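# Slide the paper roll onto the wooden holder's post

## Task

Fit the paper roll over the post of the wooden holder and lower it until it sits on the holder's base, then open the gripper and move away so nothing is touching the roll.

## Robot and tools

Robot: two arms, left_arm and right_arm, each ending in a parallel two-finger gripper. The fingers point along the gripper's own +z axis and open and close along its y axis. end_effector_position is the spot between the finger pads, roughly 1 cm short of the fingertips.

Frame: every position and orientation in results and commands uses one scene frame. Its origin is at table-top height, halfway between the two arms' nominal bases. +z is up, +x points out over the table, and left_arm sits on the +y side (arm names do not match image left/right). Reported hand positions and orientations may be off by a few centimetres, more at long reach. A BASES line, if shown, gives each base's true calibrated place.

Row layout: every command row is one flat list of 16 numbers covering both arms, even when only one moves: x, y, z, qw, qx, qy, qz, opening for left_arm, then the same eight for right_arm. x, y, z are an absolute target in metres for that gripper's end_effector_position; qw, qx, qy, qz are an absolute target orientation (w first, as end_effector_quat_wxyz). Opening runs from -1 (closed) to +1 (fully open, 0.094 m). To keep an arm still, repeat its whole pose from the last result before it settled, with the opening it should keep; to hold an orientation, resend the same quaternion rather than the drifting reported one.

execute_actions (argument actions, a list with at most one item; optional cameras). An empty list just reports the state, with pictures. An action {"rows": [...], "steps": n} plays 1 to 15 rows, one per control step of 1/30 s, n at most 15 (default 15, minimum 5); the final row repeats if rows run out. Each target here must lie within 0.6 m of that arm's last reported position along each gripper axis, or the whole call is refused. A wait {"steps": n} with n up to 300 returns once n steps have passed since the previous result, counting your reply time. Pictures come only for an empty list or when cameras names them.

move (target: one 16-number row or a list of up to 15 rows; speed in m/s, 0.002 to 0.5, default 0.25, turn rate capped at twice it in rad/s, one value or one per target; blend in m to round corners of a list, default 0; blocking; cameras). Each gripper travels a straight line to its absolute target; all paths finish together, last at least 0.5 s and are cut off after 10 s. Nothing is avoided, including the other arm. Faster moves lag and stray more and hit harder; aiming further beyond a contact presses harder. New openings in the first target are sent at the start; openings in later targets are sent after everything stops there. The result adds a move: line: done (within 10 mm and 2 degrees, at rest), off_target, moving, held, fault, plus limits such as paced (pose clipped) or held (steps withheld). Done does not prove contact or lack of it. blocking=false returns after about 0.5 s while the move keeps running.

wait (seconds 0 to 10, cameras): lets time pass without new commands, ending early if a move finishes. stop (cameras): brakes the current move; fast moves need room; fingers keep moving. zoom_image (camera one of cam_high, cam_left_wrist, cam_right_wrist; region [x0, y0, x1, y1] in pixels, at most 504 by 504, origin top-left) enlarges part of that camera's latest image. finished_scene (scene: the current scene's number) ends and grades the scene irreversibly; the roll must stay on the post after the robot lets go.

Controller: each step it limits the command to 100 mm and 20 degrees from the measured pose, then solves joints, favouring position. Friction and weight can leave a resting gripper a centimetre or more off target with no contact. Elbows never fully straighten. Avoid paths near an arm's own base (go around it) and keep the wrist away from the waist axis, or the shoulder posture may flip. Hand target in a result is where the controller is currently steering.

Gripping: grip_measured uses the opening scale and reads up to about 1.6 mm wide when empty, and under full squeeze up to about 3 mm (0.064) narrower than a hard part, more on round ones like the roll. Commanding about 0.05 to 0.11 below the touch reading already gives full force (about 50 to 64 N per pad); close slowly on soft items. To release, command an opening well above grip_measured.

Results are sampled 5 steps before an action ends.

Joint torques follow the joint order, include gravity, positive toward larger joint values; numbers 1 to 3 wrap at ±28 N m. Joint ranges (rad): waist -2.618 to 3.054, shoulder 0.000 to 3.142, elbow 0.000 to 3.142 (straight at 2.901), wrist pitch -1.571 to 1.571, wrist yaw -1.571 to 1.571, wrist roll -2.094 to 2.094.

Heat: holding loads, stretched arms or pushing at unreachable poses heat motors; MOTOR HOT at 75 °C, at 90 °C that arm folds and idles, at 100 °C it goes limp.

Cameras (672x504): cam_high fixed above looking down from about x 0.92, z 1.11; cam_left_wrist and cam_right_wrist ride on the hands. Calibration lines give K, distortion and T_world_to_cam; small errors apply.

Avoid: dropping the roll or knocking it or the holder off the table, releasing the roll while it moves, fast impacts, hard presses, and any collision between the arms or grippers (the clearance check does not guard gripper-to-gripper contact). Occasional outside tugs or pushes may disturb held or loose objects.

Each tool is called after ">>>" in YAML: its name, and indented under it one key for each argument.

## Session

>>> execute_actions:
  actions: []
  cameras: ["all"]

Scene clock: 0.00 s of 4400.00 s.
left_arm: end_effector_position=(+0.4202, +0.4363, +0.1842) grip_measured=+1.000 end_effector_quat_wxyz=(+0.502, -0.148, +0.852, +0.022) | right_arm: end_effector_position=(+0.3129, -0.0584, +0.2484) grip_measured=+1.000 end_effector_quat_wxyz=(+0.226, -0.313, +0.833, +0.396)
Joint positions: left_arm=[0.514 1.361 0.847 -0.026 0.275 0.032 0.094] | right_arm=[0.374 1.689 1.564 -0.823 -0.767 -0.075 0.094]
Joint velocities: within noise
Joint torques (N m): no reading
Motor temperatures (°C): left_arm=[23 24 21 24 22 21 23] | right_arm=[23 23 22 22 22 23 24]
Heat: left arm: 24 °C; right arm: 24 °C.
Hand target: left_arm +0.4204, +0.4360, +0.1883; +0.505, -0.146, +0.850, +0.022 | right_arm +0.3117, -0.0574, +0.2582; +0.235, -0.319, +0.826, +0.401
camera_calibration:
cam_left_wrist: T_world_to_cam=[[0.309565, -0.923343, 0.227172, 0.226925], [-0.769323, -0.383616, -0.510863, 0.609734], [0.558849, -0.0166232, -0.829103, 0.0287855], [0, 0, 0, 1]] pos_world=[0.382748, 0.443912, 0.283806]
cam_right_wrist: T_world_to_cam=[[0.784237, -0.424313, -0.452692, -0.15854], [-0.588642, -0.739459, -0.326651, 0.24589], [-0.196145, 0.522645, -0.82968, 0.401938], [0, 0, 0, 1]] pos_world=[0.347912, -0.0955156, 0.34203]

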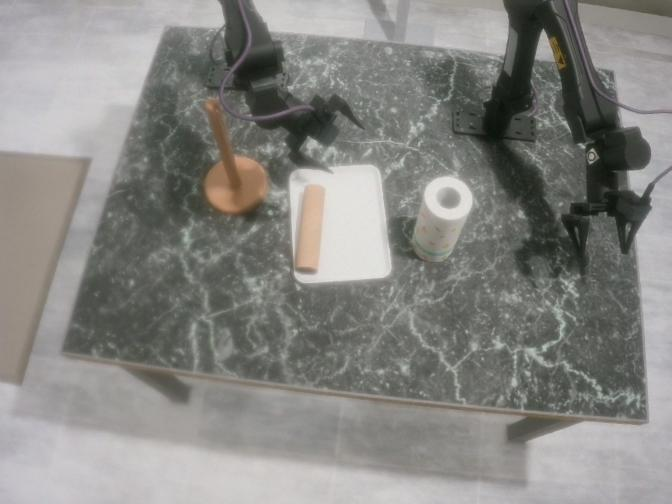

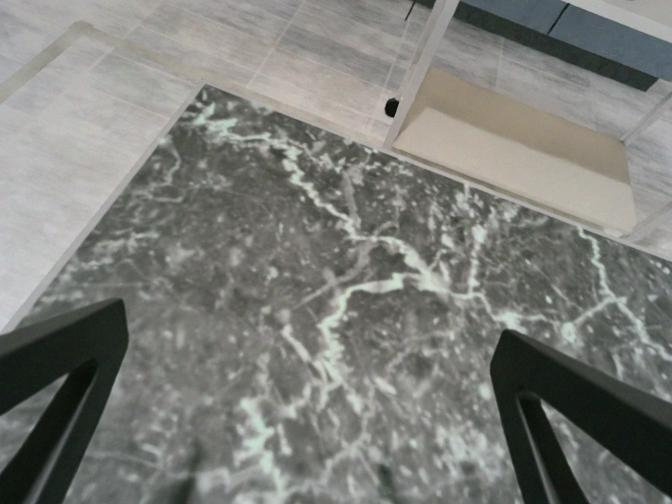

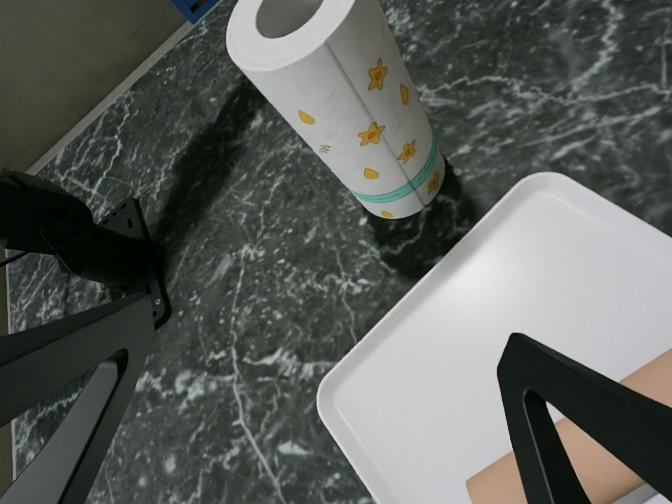

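>>> move:
  target: [0.4204,0.4360,0.1883,0.505,-0.146,0.850,0.022,1,0.28,0.044,0.19,0.6533,-0.2706,0.6533,0.2706,1]

>>> zoom_image:
  camera: "cam_high"
  region: [360, 130, 500, 280]

Scene clock: 4.60 s of 4400.00 s.
left_arm: end_effector_position=(+0.4202, +0.4363, +0.1842) grip_measured=+1.000 end_effector_quat_wxyz=(+0.502, -0.148, +0.852, +0.022) | right_arm: end_effector_position=(+0.2803, +0.0444, +0.1994) grip_measured=+1.000 end_effector_quat_wxyz=(+0.655, -0.269, +0.649, +0.278)
Joint positions: left_arm=[0.514 1.361 0.847 -0.026 0.275 0.032 0.094] | right_arm=[0.922 1.737 0.688 1.06 0.141 0.006 0.094]
Joint velocities: within noise
Joint torques (N m): left_arm=[-0.01 -6.52 7.9 1.95 0.11 0] | right_arm=[0.39 -6.69 5.08 2.03 0.15 -0.04]
Motor temperatures (°C): left_arm=[23 24 21 25 22 21 23] | right_arm=[23 24 23 23 22 23 24]
Heat: left arm: 25 °C; right arm: 24 °C.
Hand target: left_arm +0.4204, +0.4360, +0.1884; +0.505, -0.146, +0.850, +0.022 | right_arm +0.2799, +0.0439, +0.1900; +0.653, -0.271, +0.654, +0.271
Off the commanded pose: left_arm 0.004 m, 0 deg | right_arm 0.009 m, 1 deg.
Kept back: nothing.
move: done
camera_calibration:
cam_left_wrist: T_world_to_cam=[[0.309565, -0.923343, 0.227172, 0.226925], [-0.769323, -0.383616, -0.510863, 0.609734], [0.558849, -0.0166232, -0.829103, 0.0287855], [0, 0, 0, 1]] pos_world=[0.382748, 0.443912, 0.283806]
cam_right_wrist: T_world_to_cam=[[0.725149, -0.679021, 0.114411, -0.196781], [-0.246863, -0.411463, -0.877358, 0.286169], [0.64282, 0.607971, -0.465997, -0.0103325], [0, 0, 0, 1]] pos_world=[0.219982, -0.00958892, 0.268772]

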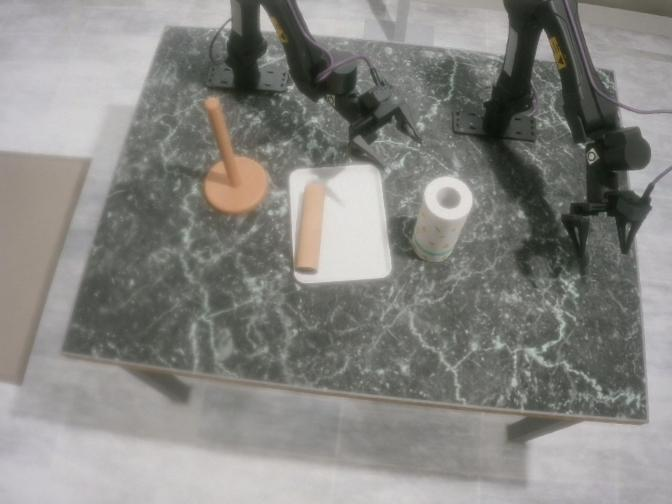

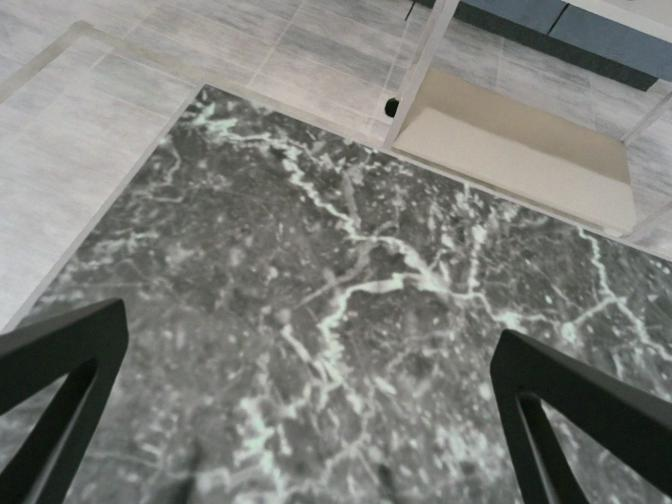

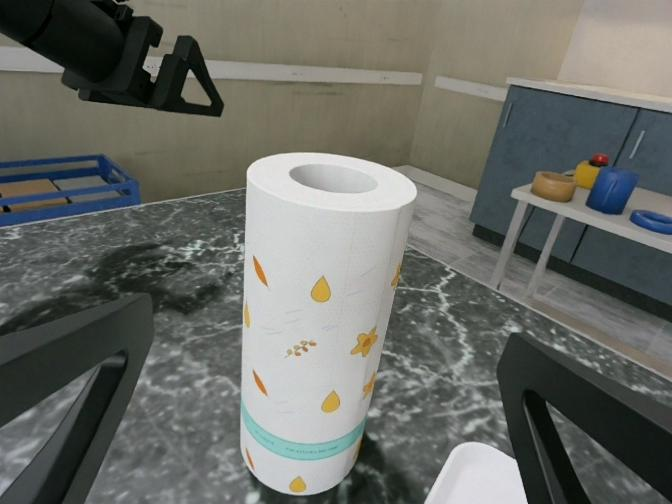

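Scaled by 3.360 from the camera's 672x504 image, which has a finer 960x720 frame.

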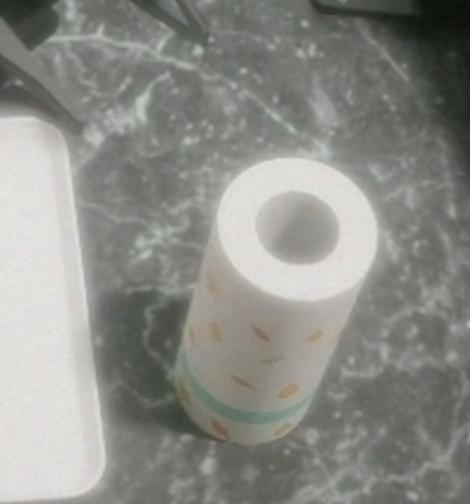

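>>> move:
  target: [0.4204,0.4360,0.1883,0.505,-0.146,0.850,0.022,1,0.325,0.091,0.178,0.6533,-0.2706,0.6533,0.2706,1]
  speed: 0.15
  cameras: ["cam_right_wrist"]

Scene clock: 6.27 s of 4400.00 s.
left_arm: end_effector_position=(+0.4202, +0.4363, +0.1842) grip_measured=+1.000 end_effector_quat_wxyz=(+0.502, -0.148, +0.852, +0.022) | right_arm: end_effector_position=(+0.3184, +0.0866, +0.1808) grip_measured=+1.000 end_effector_quat_wxyz=(+0.654, -0.268, +0.653, +0.273)
Joint positions: left_arm=[0.514 1.361 0.847 -0.026 0.275 0.032 0.094] | right_arm=[0.912 1.963 0.912 1.056 0.141 0.005 0.094]
Joint velocities: within noise
Joint torques (N m): left_arm=[0.03 -6.49 7.9 1.97 0.11 -0.01] | right_arm=[-0.53 -8.61 8.96 1.72 -0.11 -0.04]
Motor temperatures (°C): left_arm=[23 24 21 26 22 21 23] | right_arm=[23 24 23 24 22 23 24]
Heat: left arm: 26 °C; right arm: 24 °C.
Hand target: left_arm +0.4204, +0.4360, +0.1884; +0.505, -0.146, +0.850, +0.022 | right_arm +0.3247, +0.0907, +0.1779; +0.653, -0.271, +0.653, +0.271
Off the commanded pose: left_arm 0.004 m, 0 deg | right_arm 0.008 m, 0 deg.
Kept back: nothing.
move: done
camera_calibration:
cam_right_wrist: T_world_to_cam=[[0.718233, -0.686009, 0.116335, -0.191079], [-0.254166, -0.414307, -0.873928, 0.298577], [0.64772, 0.598115, -0.471929, -0.0688122], [0, 0, 0, 1]] pos_world=[0.257698, 0.0337783, 0.250689]
Images, in order (width x height): cam_right_wrist 672x504.

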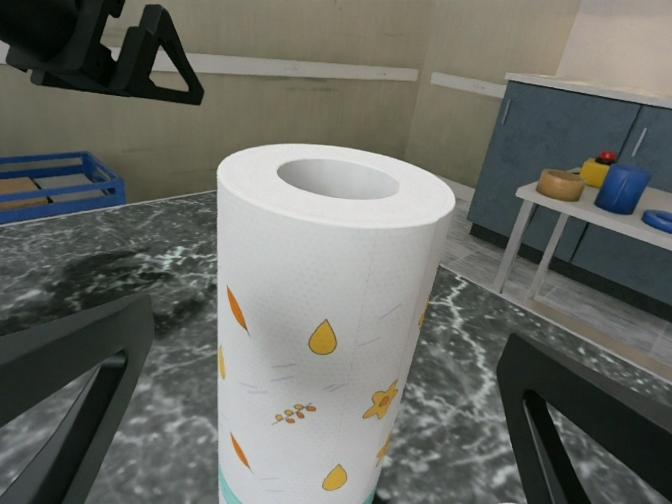

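>>> move:
  target: [0.4204,0.4360,0.1883,0.505,-0.146,0.850,0.022,1,0.3455,0.1115,0.178,0.6533,-0.2706,0.6533,0.2706,1]
  speed: 0.08
  cameras: ["cam_right_wrist"]

Scene clock: 7.43 s of 4400.00 s.
left_arm: end_effector_position=(+0.4202, +0.4363, +0.1842) grip_measured=+1.000 end_effector_quat_wxyz=(+0.502, -0.148, +0.852, +0.022) | right_arm: end_effector_position=(+0.3390, +0.1067, +0.1821) grip_measured=+1.000 end_effector_quat_wxyz=(+0.655, -0.266, +0.653, +0.272)
Joint positions: left_arm=[0.514 1.361 0.847 -0.026 0.275 0.032 0.094] | right_arm=[0.902 2.042 1.045 1.004 0.136 0.005 0.094]
Joint velocities: within noise
Joint torques (N m): left_arm=[-0.02 -6.48 7.91 1.98 0.12 0] | right_arm=[-0.65 -9.36 9.32 1.72 -0.16 -0.03]
Motor temperatures (°C): left_arm=[23 24 21 26 22 21 23] | right_arm=[23 24 23 24 22 23 24]
Heat: left arm: 26 °C; right arm: 24 °C.
Hand target: left_arm +0.4204, +0.4360, +0.1884; +0.505, -0.146, +0.850, +0.022 | right_arm +0.3452, +0.1110, +0.1778; +0.653, -0.271, +0.653, +0.270
Off the commanded pose: left_arm 0.004 m, 0 deg | right_arm 0.009 m, 1 deg.
Kept back: nothing.
move: done
camera_calibration:
cam_right_wrist: T_world_to_cam=[[0.7155, -0.688882, 0.116193, -0.191052], [-0.254913, -0.412291, -0.874663, 0.31338], [0.650445, 0.596203, -0.470599, -0.0945143], [0, 0, 0, 1]] pos_world=[0.278059, 0.0539408, 0.251823]
Images, in order (width x height): cam_right_wrist 672x504.

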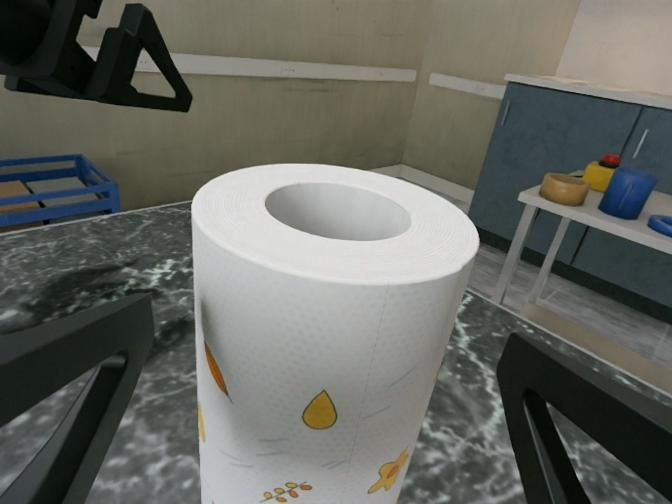

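>>> move:
  target: [0.4204,0.4360,0.1883,0.505,-0.146,0.850,0.022,1,0.3735,0.1395,0.175,0.6533,-0.2706,0.6533,0.2706,1]
  speed: 0.06

>>> zoom_image:
  camera: "cam_high"
  region: [360, 130, 500, 280]

Scene clock: 8.70 s of 4400.00 s.
left_arm: end_effector_position=(+0.4202, +0.4363, +0.1842) grip_measured=+1.000 end_effector_quat_wxyz=(+0.502, -0.148, +0.852, +0.022) | right_arm: end_effector_position=(+0.3666, +0.1351, +0.1808) grip_measured=+1.000 end_effector_quat_wxyz=(+0.656, -0.266, +0.652, +0.272)
Joint positions: left_arm=[0.514 1.361 0.847 -0.026 0.275 0.032 0.094] | right_arm=[0.892 2.161 1.238 0.93 0.125 0.005 0.094]
Joint velocities: within noise
Joint torques (N m): left_arm=[0.05 -6.52 7.94 1.97 0.11 -0.02] | right_arm=[-0.59 -10.54 9.73 1.72 -0.16 -0.03]
Motor temperatures (°C): left_arm=[23 24 21 26 22 21 23] | right_arm=[23 24 23 24 22 23 24]
Heat: left arm: 26 °C; right arm: 24 °C.
Hand target: left_arm +0.4204, +0.4360, +0.1884; +0.505, -0.146, +0.850, +0.022 | right_arm +0.3731, +0.1389, +0.1750; +0.653, -0.271, +0.653, +0.271
Off the commanded pose: left_arm 0.004 m, 0 deg | right_arm 0.010 m, 1 deg.
Kept back: nothing.
move: done
camera_calibration:
cam_left_wrist: T_world_to_cam=[[0.309565, -0.923343, 0.227172, 0.226925], [-0.769323, -0.383616, -0.510863, 0.609734], [0.558849, -0.0166232, -0.829103, 0.0287855], [0, 0, 0, 1]] pos_world=[0.382748, 0.443912, 0.283806]
cam_right_wrist: T_world_to_cam=[[0.715647, -0.688744, 0.11611, -0.191135], [-0.253883, -0.411375, -0.875394, 0.330672], [0.650687, 0.596994, -0.46926, -0.130412], [0, 0, 0, 1]] pos_world=[0.305595, 0.0822426, 0.250464]

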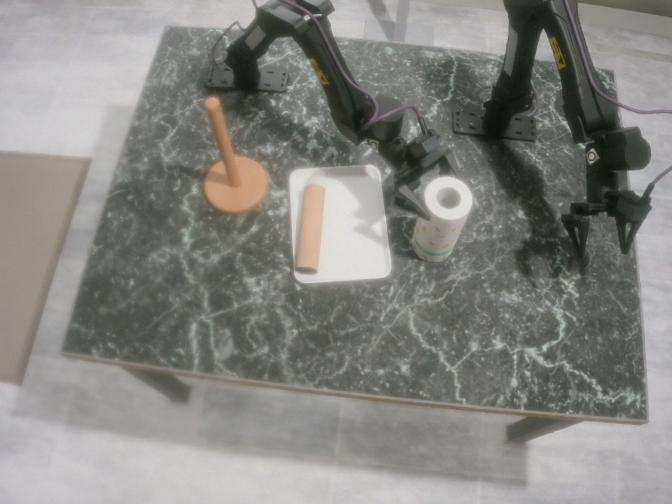

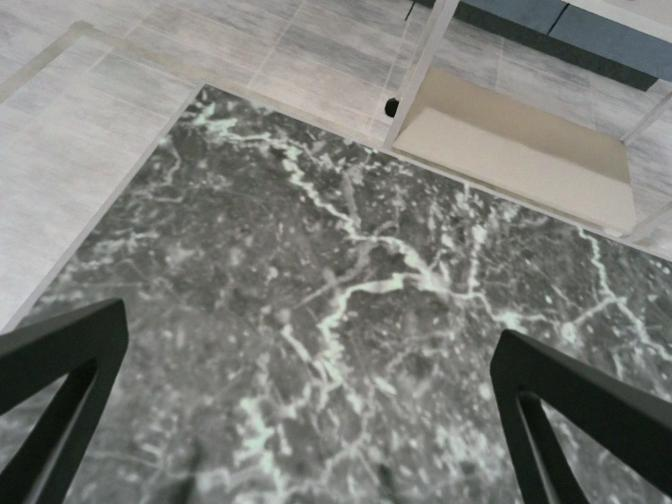

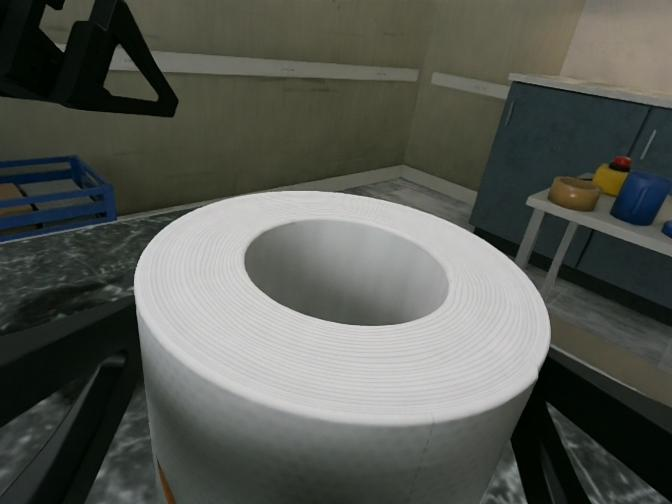

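Scaled by 3.360 from the camera's 672x504 image, which has a finer 960x720 frame.

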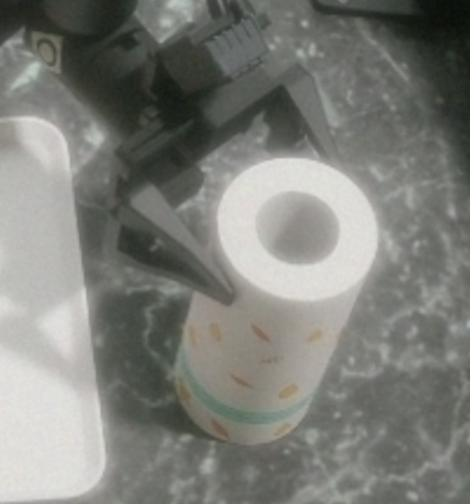

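>>> move:
  target: [0.4204,0.4360,0.1883,0.505,-0.146,0.850,0.022,1,0.382,0.148,0.175,0.6533,-0.2706,0.6533,0.2706,1]
  speed: 0.05

>>> zoom_image:
  camera: "cam_high"
  region: [360, 130, 500, 280]

Scene clock: 9.70 s of 4400.00 s.
left_arm: end_effector_position=(+0.4202, +0.4363, +0.1842) grip_measured=+1.000 end_effector_quat_wxyz=(+0.502, -0.148, +0.852, +0.022) | right_arm: end_effector_position=(+0.3751, +0.1436, +0.1813) grip_measured=+1.000 end_effector_quat_wxyz=(+0.656, -0.266, +0.652, +0.272)
Joint positions: left_arm=[0.514 1.361 0.847 -0.026 0.275 0.032 0.094] | right_arm=[0.888 2.195 1.301 0.902 0.122 0.005 0.094]
Joint velocities: within noise
Joint torques (N m): left_arm=[0.02 -6.56 7.87 1.97 0.11 -0.02] | right_arm=[-0.61 -10.88 9.83 1.72 -0.15 -0.03]
Motor temperatures (°C): left_arm=[23 24 21 26 22 21 23] | right_arm=[23 24 23 24 22 23 24]
Heat: left arm: 26 °C; right arm: 24 °C.
Hand target: left_arm +0.4204, +0.4360, +0.1884; +0.505, -0.146, +0.850, +0.022 | right_arm +0.3815, +0.1475, +0.1749; +0.653, -0.271, +0.653, +0.271
Off the commanded pose: left_arm 0.004 m, 0 deg | right_arm 0.010 m, 1 deg.
Kept back: nothing.
move: done
camera_calibration:
cam_left_wrist: T_world_to_cam=[[0.309565, -0.923343, 0.227172, 0.226925], [-0.769323, -0.383616, -0.510863, 0.609734], [0.558849, -0.0166232, -0.829103, 0.0287855], [0, 0, 0, 1]] pos_world=[0.382748, 0.443912, 0.283806]
cam_right_wrist: T_world_to_cam=[[0.715355, -0.68905, 0.116093, -0.191258], [-0.253818, -0.411027, -0.875576, 0.336776], [0.651033, 0.59688, -0.468924, -0.140989], [0, 0, 0, 1]] pos_world=[0.314086, 0.0907911, 0.250964]

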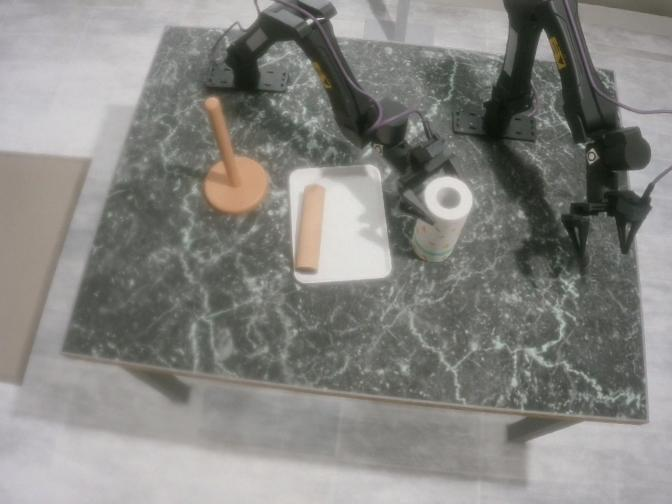

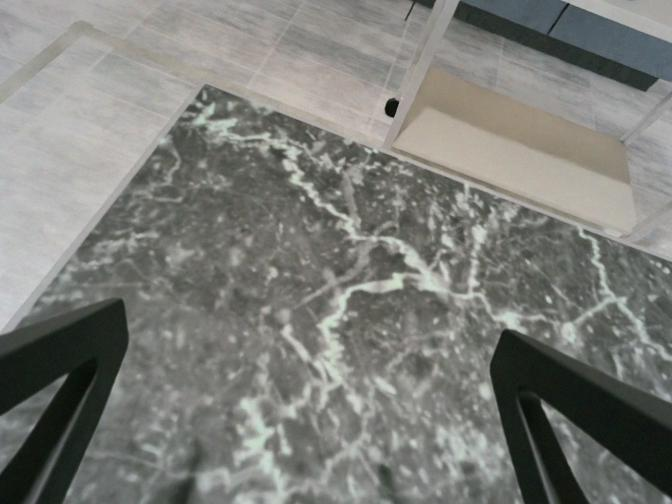

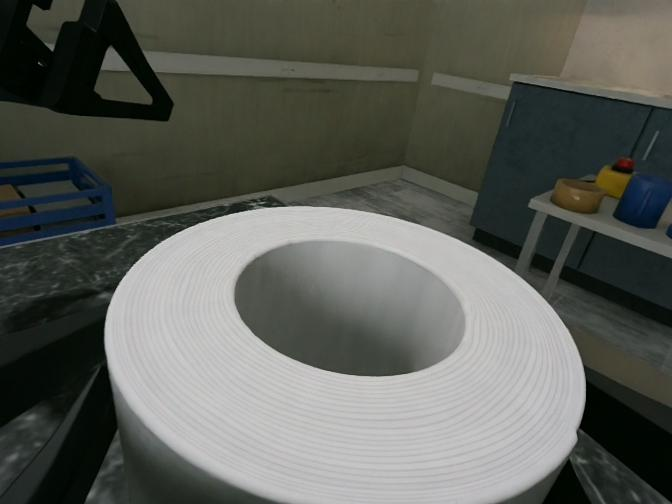

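Scaled by 3.360 from the camera's 672x504 image, which has a finer 960x720 frame.

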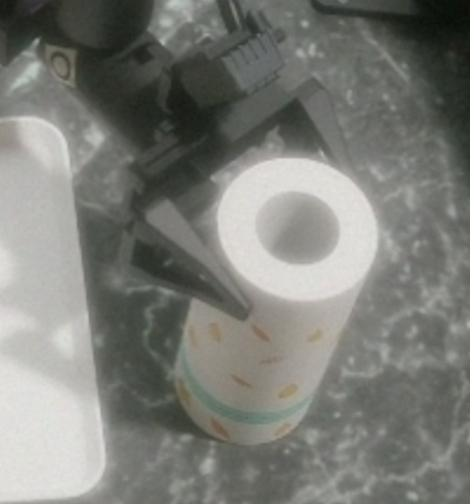

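>>> move:
  target: [0.4204,0.4360,0.1883,0.505,-0.146,0.850,0.022,1,0.382,0.148,0.175,0.6533,-0.2706,0.6533,0.2706,0.75]
  cameras: []

>>> move:
  target: [0.4204,0.4360,0.1883,0.505,-0.146,0.850,0.022,1,0.382,0.148,0.175,0.6533,-0.2706,0.6533,0.2706,0.5]
  cameras: ["cam_high"]

>>> zoom_image:
  camera: "cam_high"
  region: [360, 130, 500, 280]

Scene clock: 11.63 s of 4400.00 s.
left_arm: end_effector_position=(+0.4202, +0.4363, +0.1842) grip_measured=+1.000 end_effector_quat_wxyz=(+0.502, -0.148, +0.852, +0.022) | right_arm: end_effector_position=(+0.3749, +0.1438, +0.1810) grip_measured=+0.750 end_effector_quat_wxyz=(+0.655, -0.266, +0.652, +0.272)
Joint positions: left_arm=[0.514 1.361 0.847 -0.026 0.275 0.032 0.094] | right_arm=[0.888 2.195 1.301 0.901 0.12 0.005 0.082]
Joint velocities: left_arm=[within noise] | right_arm=[-0.017 -0.012 0.017 0.066 -0.066 0.007 -0.006]
Joint torques (N m): left_arm=[0.03 -6.53 7.82 1.97 0.11 0] | right_arm=[-0.55 -10.86 9.91 1.75 -0.15 -0.02]
Motor temperatures (°C): left_arm=[23 25 21 27 22 21 23] | right_arm=[23 25 23 25 22 23 24]
Heat: left arm: 27 °C; right arm: 25 °C.
Hand target: left_arm +0.4204, +0.4360, +0.1884; +0.505, -0.146, +0.850, +0.022 | right_arm +0.3815, +0.1475, +0.1749; +0.653, -0.271, +0.653, +0.271
Off the commanded pose: left_arm 0.004 m, 0 deg | right_arm 0.010 m, 1 deg.
Kept back: nothing.
move: done
No camera images: "cameras" was empty.

Scene clock: 12.33 s of 4400.00 s.
left_arm: end_effector_position=(+0.4202, +0.4363, +0.1842) grip_measured=+1.000 end_effector_quat_wxyz=(+0.502, -0.148, +0.852, +0.022) | right_arm: end_effector_position=(+0.3749, +0.1438, +0.1810) grip_measured=+0.708 end_effector_quat_wxyz=(+0.655, -0.266, +0.652, +0.272)
Joint positions: left_arm=[0.514 1.361 0.847 -0.026 0.275 0.032 0.094] | right_arm=[0.888 2.195 1.301 0.901 0.12 0.005 0.08]
Joint velocities: within noise
Joint torques (N m): left_arm=[0.08 -6.53 7.97 1.98 0.12 -0.01] | right_arm=[-0.61 -10.86 9.83 1.74 -0.16 -0.02]
Motor temperatures (°C): left_arm=[23 25 21 27 22 21 23] | right_arm=[23 25 23 25 22 23 24]
Heat: left arm: 27 °C; right arm: 25 °C.
Hand target: left_arm +0.4204, +0.4360, +0.1884; +0.505, -0.146, +0.850, +0.022 | right_arm +0.3815, +0.1475, +0.1749; +0.653, -0.271, +0.653, +0.271
Off the commanded pose: left_arm 0.004 m, 0 deg | right_arm 0.010 m, 1 deg.
Kept back: nothing.
move: done
Images, in order (width x height): cam_high 672x504.

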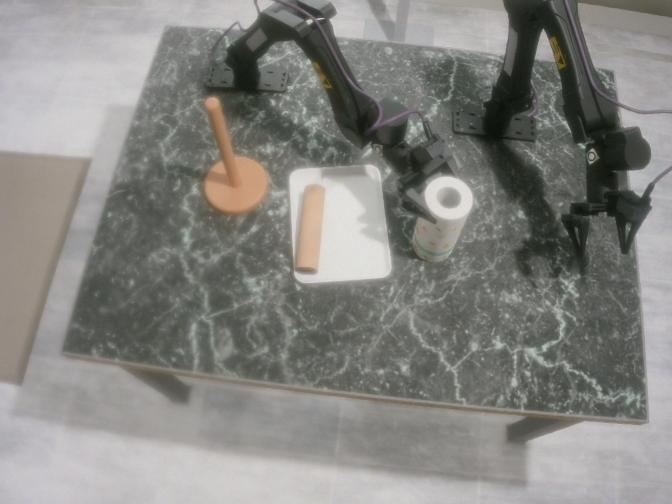

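Scaled by 3.360 from the camera's 672x504 image, which has a finer 960x720 frame.

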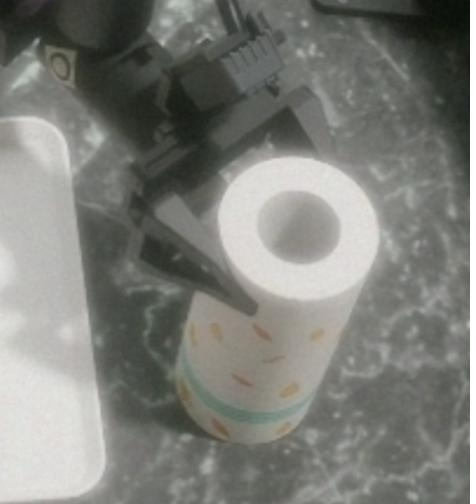

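>>> move:
  target:
    - [0.4204,0.4360,0.1883,0.505,-0.146,0.850,0.022,1,0.372,0.142,0.30,0.6533,-0.2706,0.6533,0.2706,0.4]
    - [0.4204,0.4360,0.1883,0.505,-0.146,0.850,0.022,1,0.33,0.0,0.53,0.657,-0.262,0.657,0.262,0.4]
    - [0.4204,0.4360,0.1883,0.505,-0.146,0.850,0.022,1,0.285,-0.20,0.53,0.660,-0.253,0.660,0.253,0.4]
  blend: 0.05
  speed: 0.2

Scene clock: 16.30 s of 4400.00 s.
left_arm: end_effector_position=(+0.4202, +0.4363, +0.1842) grip_measured=+1.000 end_effector_quat_wxyz=(+0.502, -0.148, +0.852, +0.022) | right_arm: end_effector_position=(+0.2914, -0.1992, +0.5279) grip_measured=+0.701 end_effector_quat_wxyz=(+0.656, -0.248, +0.667, +0.252)
Joint positions: left_arm=[0.514 1.361 0.847 -0.026 0.275 0.032 0.094] | right_arm=[0.058 1.203 1.681 -0.493 -0.653 0.002 0.08]
Joint velocities: within noise
Joint torques (N m): left_arm=[0.01 -6.52 7.92 1.98 0.11 -0.01] | right_arm=[-0.58 -4.64 4.81 1.79 -0.2 0.02]
Motor temperatures (°C): left_arm=[23 25 22 27 22 21 23] | right_arm=[23 25 24 26 22 23 24]
Heat: left arm: 27 °C; right arm: 26 °C.
Hand target: left_arm +0.4204, +0.4360, +0.1884; +0.505, -0.146, +0.850, +0.022 | right_arm +0.2851, -0.1998, +0.5300; +0.660, -0.253, +0.660, +0.253
Off the commanded pose: left_arm 0.004 m, 0 deg | right_arm 0.007 m, 1 deg.
Kept back: nothing.
move: done
camera_calibration:
cam_left_wrist: T_world_to_cam=[[0.309565, -0.923343, 0.227172, 0.226925], [-0.769323, -0.383616, -0.510863, 0.609734], [0.558849, -0.0166232, -0.829103, 0.0287855], [0, 0, 0, 1]] pos_world=[0.382748, 0.443912, 0.283806]
cam_right_wrist: T_world_to_cam=[[0.677673, -0.726927, 0.111072, -0.401693], [-0.291983, -0.404616, -0.866621, 0.485719], [0.674912, 0.554855, -0.486447, 0.274521], [0, 0, 0, 1]] pos_world=[0.228761, -0.247791, 0.599091]

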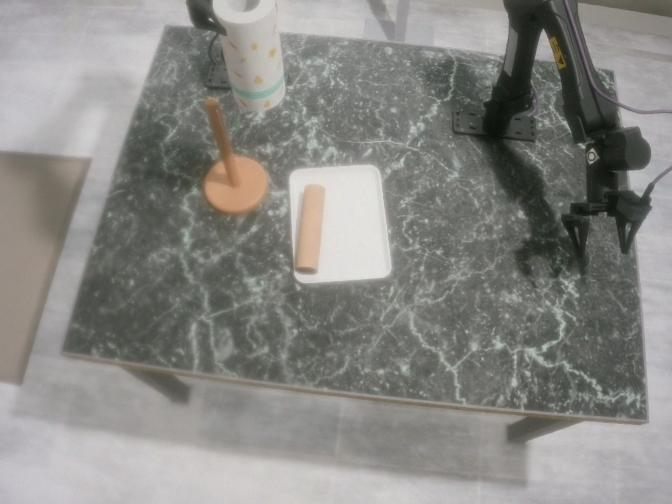

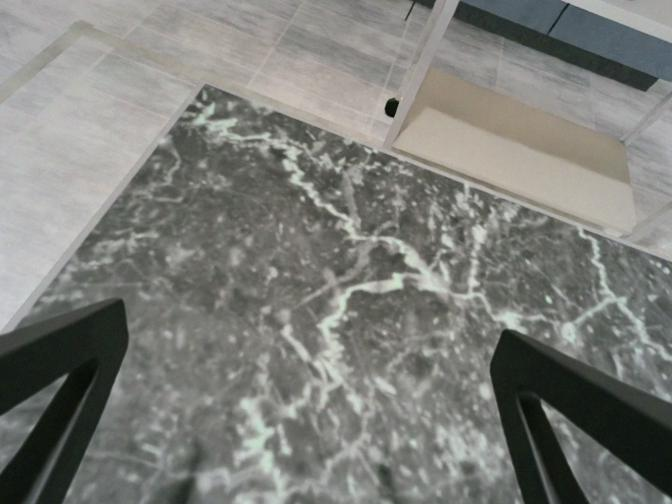

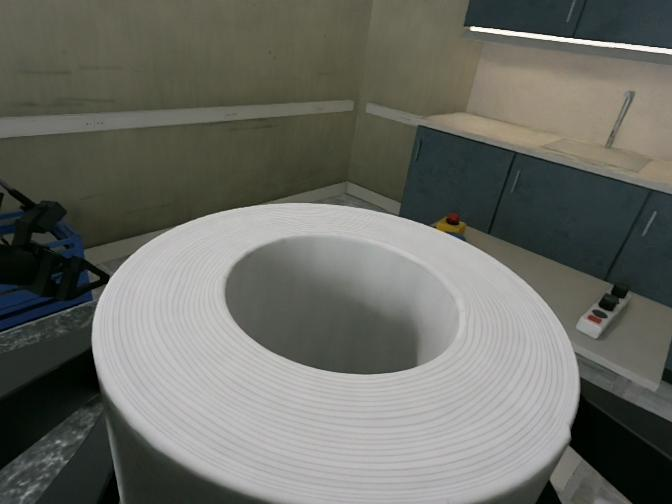

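Good. Now place the left observer and bring the roll over the post.

>>> move:
  target: [0.30,0.06,0.33,0.5417,0.4545,0.5417,-0.4545,1,0.281,-0.282,0.53,0.660,-0.253,0.660,0.253,0.4]

>>> zoom_image:
  camera: "cam_high"
  region: [130, 0, 310, 230]

Scene clock: 20.50 s of 4400.00 s.
left_arm: end_effector_position=(+0.2982, +0.0623, +0.3211) grip_measured=+1.000 end_effector_quat_wxyz=(+0.540, +0.450, +0.549, -0.452) | right_arm: end_effector_position=(+0.2791, -0.2802, +0.5286) grip_measured=+0.701 end_effector_quat_wxyz=(+0.657, -0.247, +0.665, +0.255)
Joint positions: left_arm=[-0.149 1.133 0.76 0.348 1.254 0.014 0.094] | right_arm=[-0.389 1.203 1.681 -0.494 -1.102 0.002 0.08]
Joint velocities: within noise
Joint torques (N m): left_arm=[-0.54 -2.74 9.88 1.67 0.08 -0.13] | right_arm=[-0.62 -2.03 5.82 1.73 -0.19 0]
Motor temperatures (°C): left_arm=[23 25 22 27 22 21 23] | right_arm=[23 25 24 26 22 23 25]
Heat: left arm: 27 °C; right arm: 26 °C.
Hand target: left_arm +0.2998, +0.0602, +0.3298; +0.542, +0.455, +0.542, -0.454 | right_arm +0.2810, -0.2820, +0.5299; +0.660, -0.253, +0.661, +0.253
Off the commanded pose: left_arm 0.009 m, 1 deg | right_arm 0.003 m, 1 deg.
Kept back: nothing.
move: done
camera_calibration:
cam_left_wrist: T_world_to_cam=[[-0.977402, -0.164094, 0.13326, 0.254831], [-0.194381, 0.449945, -0.871645, 0.33477], [0.0830719, -0.877851, -0.471674, 0.285095], [0, 0, 0, 1]] pos_world=[0.290462, 0.141459, 0.392314]
cam_right_wrist: T_world_to_cam=[[0.679029, -0.72642, 0.105994, -0.44993], [-0.291292, -0.399143, -0.869387, 0.452775], [0.673846, 0.559463, -0.48263, 0.327703], [0, 0, 0, 1]] pos_world=[0.216584, -0.329454, 0.599486]

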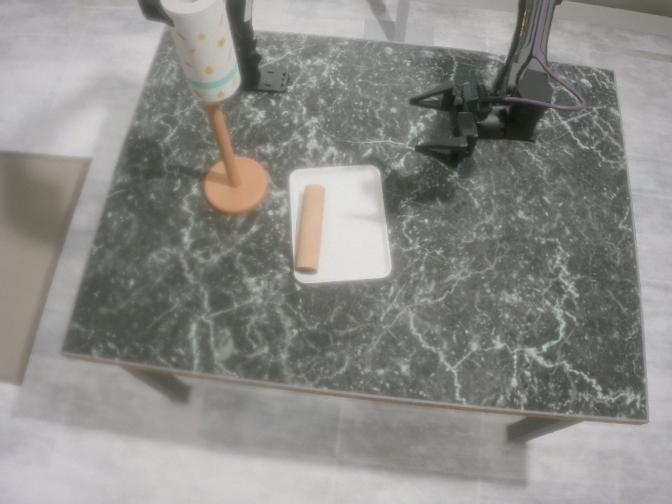

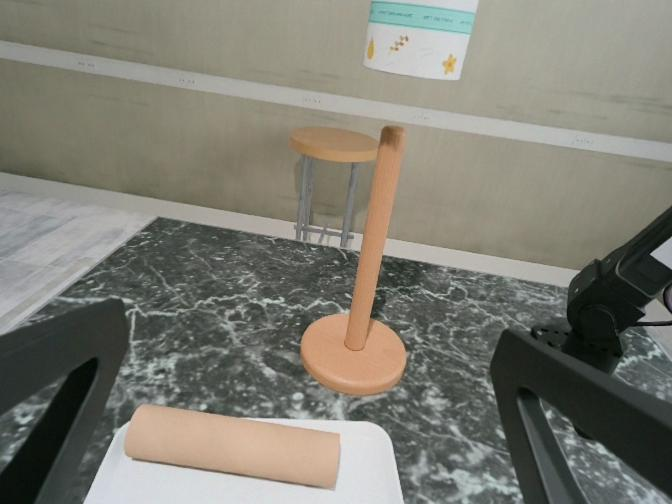

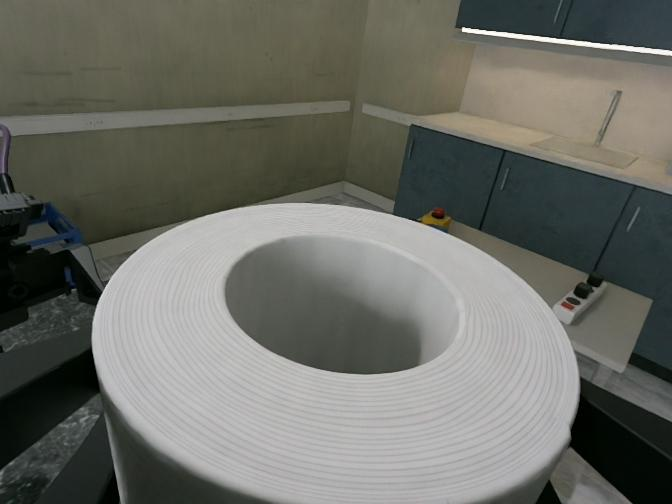

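Scaled by 2.191 from the camera's 672x504 image, which has a finer 960x720 frame.

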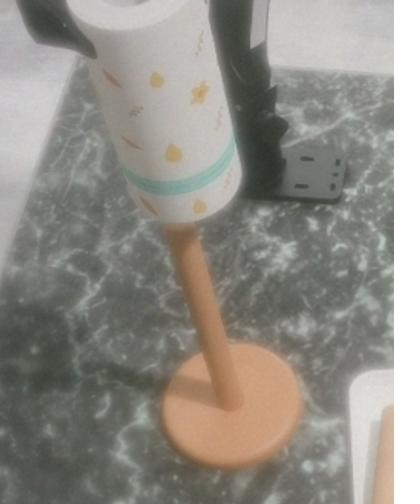

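>>> move:
  target: [0.30,0.06,0.33,0.5417,0.4545,0.5417,-0.4545,1,0.2905,-0.291,0.515,0.664,-0.257,0.656,0.249,0.4]
  speed: 0.1

>>> zoom_image:
  camera: "cam_high"
  region: [130, 0, 310, 230]

>>> zoom_image:
  camera: "cam_left_wrist"
  region: [320, 0, 500, 230]

Scene clock: 22.17 s of 4400.00 s.
left_arm: end_effector_position=(+0.2981, +0.0623, +0.3221) grip_measured=+1.000 end_effector_quat_wxyz=(+0.541, +0.450, +0.548, -0.452) | right_arm: end_effector_position=(+0.2884, -0.2889, +0.5164) grip_measured=+0.701 end_effector_quat_wxyz=(+0.662, -0.253, +0.660, +0.249)
Joint positions: left_arm=[-0.149 1.133 0.76 0.355 1.254 0.009 0.094] | right_arm=[-0.413 1.203 1.606 -0.401 -1.126 -0.004 0.08]
Joint velocities: within noise
Joint torques (N m): left_arm=[-0.57 -2.65 9.87 1.68 0.08 -0.11] | right_arm=[-0.62 -2.63 4.98 1.74 -0.15 0.04]
Motor temperatures (°C): left_arm=[23 25 22 28 22 21 23] | right_arm=[23 25 23 26 22 23 25]
Heat: left arm: 28 °C; right arm: 26 °C.
Hand target: left_arm +0.2998, +0.0602, +0.3298; +0.542, +0.454, +0.542, -0.454 | right_arm +0.2905, -0.2911, +0.5149; +0.664, -0.257, +0.657, +0.249
Off the commanded pose: left_arm 0.008 m, 1 deg | right_arm 0.003 m, 1 deg.
Kept back: nothing.
move: done
camera_calibration:
cam_left_wrist: T_world_to_cam=[[-0.977864, -0.163507, 0.130566, 0.255625], [-0.19155, 0.4484, -0.873067, 0.335317], [0.0842067, -0.878751, -0.469794, 0.284651], [0, 0, 0, 1]] pos_world=[0.290227, 0.141577, 0.393106]
cam_right_wrist: T_world_to_cam=[[0.677216, -0.724598, 0.127813, -0.471478], [-0.273261, -0.408972, -0.870672, 0.434101], [0.683159, 0.554707, -0.474967, 0.312358], [0, 0, 0, 1]] pos_world=[0.224526, -0.337364, 0.586581]

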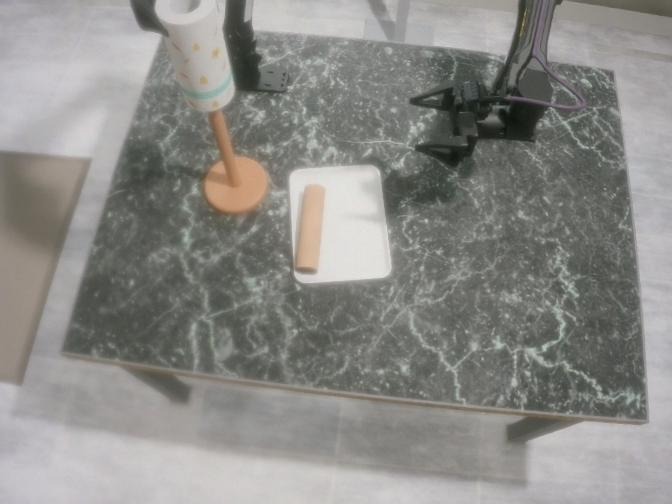

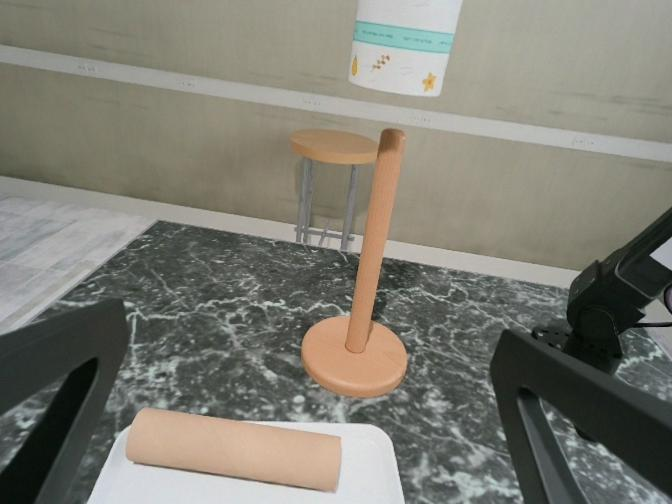

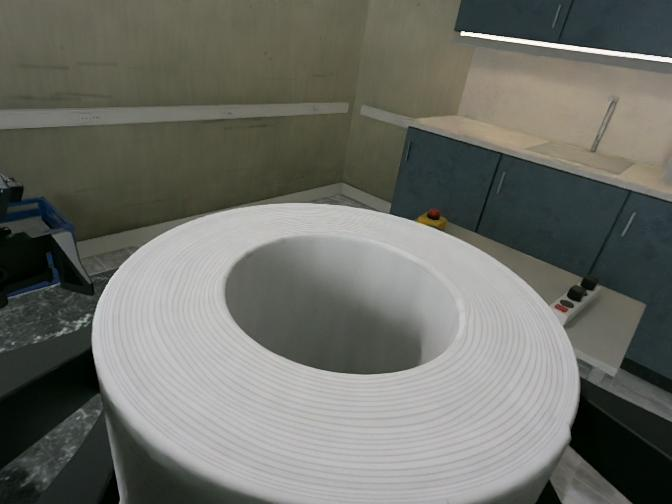

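Scaled by 2.191 from the camera's 672x504 image, which has a finer 960x720 frame.

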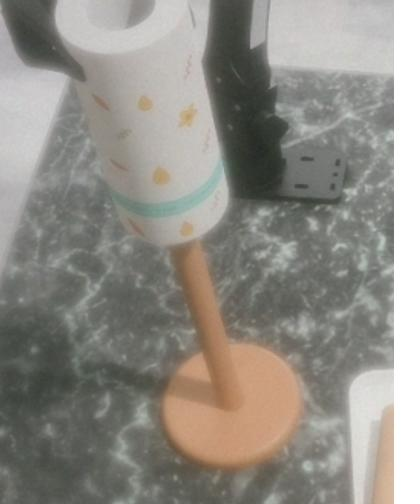

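Scaled by 2.191 from the camera's 672x504 image, which has a finer 960x720 frame.

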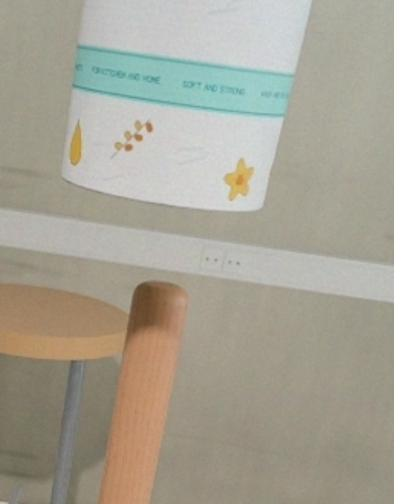

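>>> move:
  target: [0.30,0.06,0.33,0.5417,0.4545,0.5417,-0.4545,1,0.2855,-0.2925,0.487,0.664,-0.257,0.656,0.249,0.4]
  speed: 0.08

>>> zoom_image:
  camera: "cam_high"
  region: [130, 0, 310, 230]

>>> zoom_image:
  camera: "cam_left_wrist"
  region: [320, 0, 500, 230]

Scene clock: 23.90 s of 4400.00 s.
left_arm: end_effector_position=(+0.2981, +0.0623, +0.3222) grip_measured=+1.000 end_effector_quat_wxyz=(+0.541, +0.450, +0.547, -0.452) | right_arm: end_effector_position=(+0.2935, -0.2944, +0.4812) grip_measured=+0.701 end_effector_quat_wxyz=(+0.655, -0.248, +0.667, +0.255)
Joint positions: left_arm=[-0.149 1.133 0.76 0.356 1.254 0.009 0.094] | right_arm=[-0.428 1.16 1.436 -0.304 -1.142 -0.011 0.08]
Joint velocities: within noise
Joint torques (N m): left_arm=[-0.53 -2.7 9.81 1.66 0.06 -0.12] | right_arm=[-0.68 -5.35 5.55 1.74 -0.21 0.08]
Motor temperatures (°C): left_arm=[23 25 22 28 22 21 23] | right_arm=[23 25 23 26 22 23 25]
Heat: left arm: 28 °C; right arm: 26 °C.
Hand target: left_arm +0.2998, +0.0602, +0.3299; +0.542, +0.454, +0.542, -0.454 | right_arm +0.2856, -0.2923, +0.4869; +0.664, -0.257, +0.657, +0.249
Off the commanded pose: left_arm 0.008 m, 1 deg | right_arm 0.010 m, 2 deg.
Kept back: nothing.
move: done
camera_calibration:
cam_left_wrist: T_world_to_cam=[[-0.977913, -0.163487, 0.130221, 0.255739], [-0.191217, 0.448251, -0.873216, 0.33536], [0.0843877, -0.878831, -0.469612, 0.284588], [0, 0, 0, 1]] pos_world=[0.290201, 0.141589, 0.393185]
cam_right_wrist: T_world_to_cam=[[0.680198, -0.72517, 0.107048, -0.465459], [-0.292932, -0.402774, -0.867158, 0.408436], [0.671953, 0.558482, -0.486392, 0.305074], [0, 0, 0, 1]] pos_world=[0.231253, -0.343407, 0.552391]

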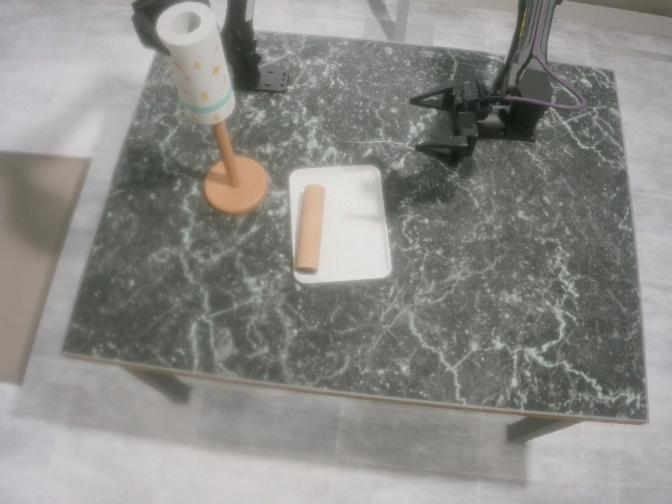

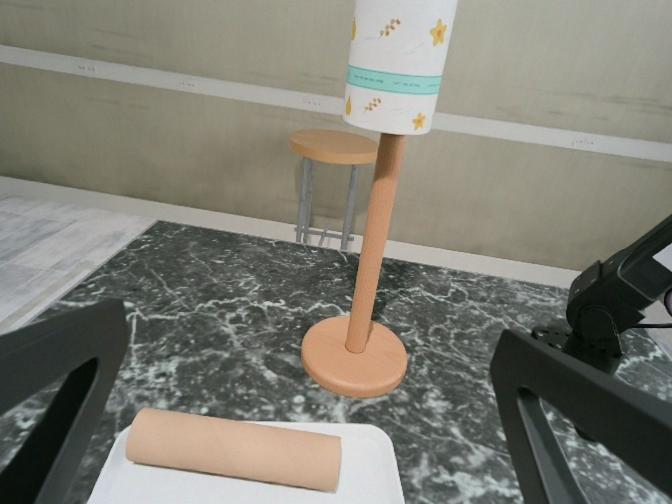

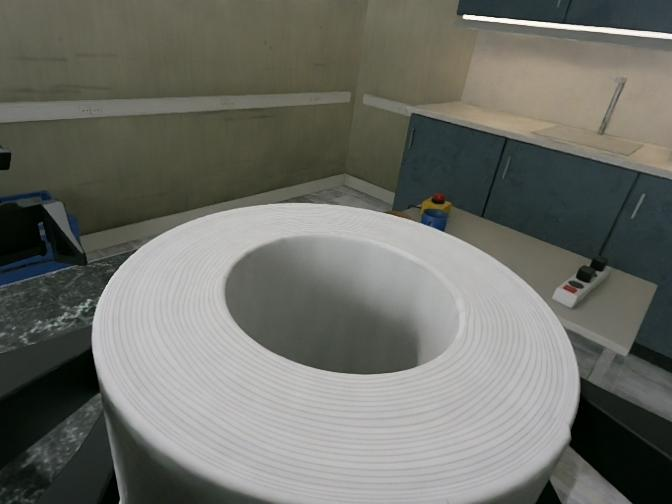

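Scaled by 2.191 from the camera's 672x504 image, which has a finer 960x720 frame.

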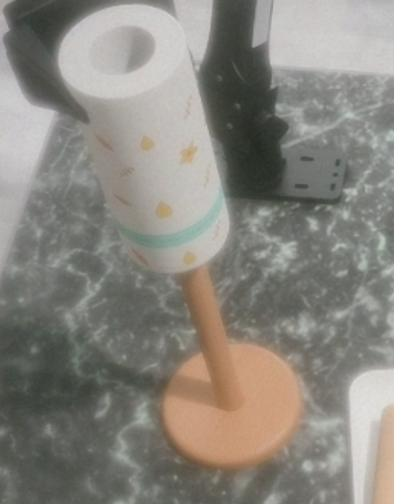

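Scaled by 2.191 from the camera's 672x504 image, which has a finer 960x720 frame.

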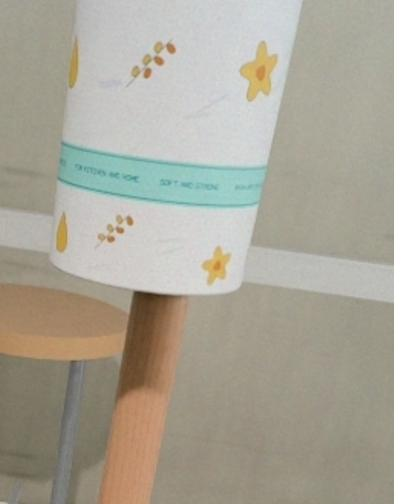

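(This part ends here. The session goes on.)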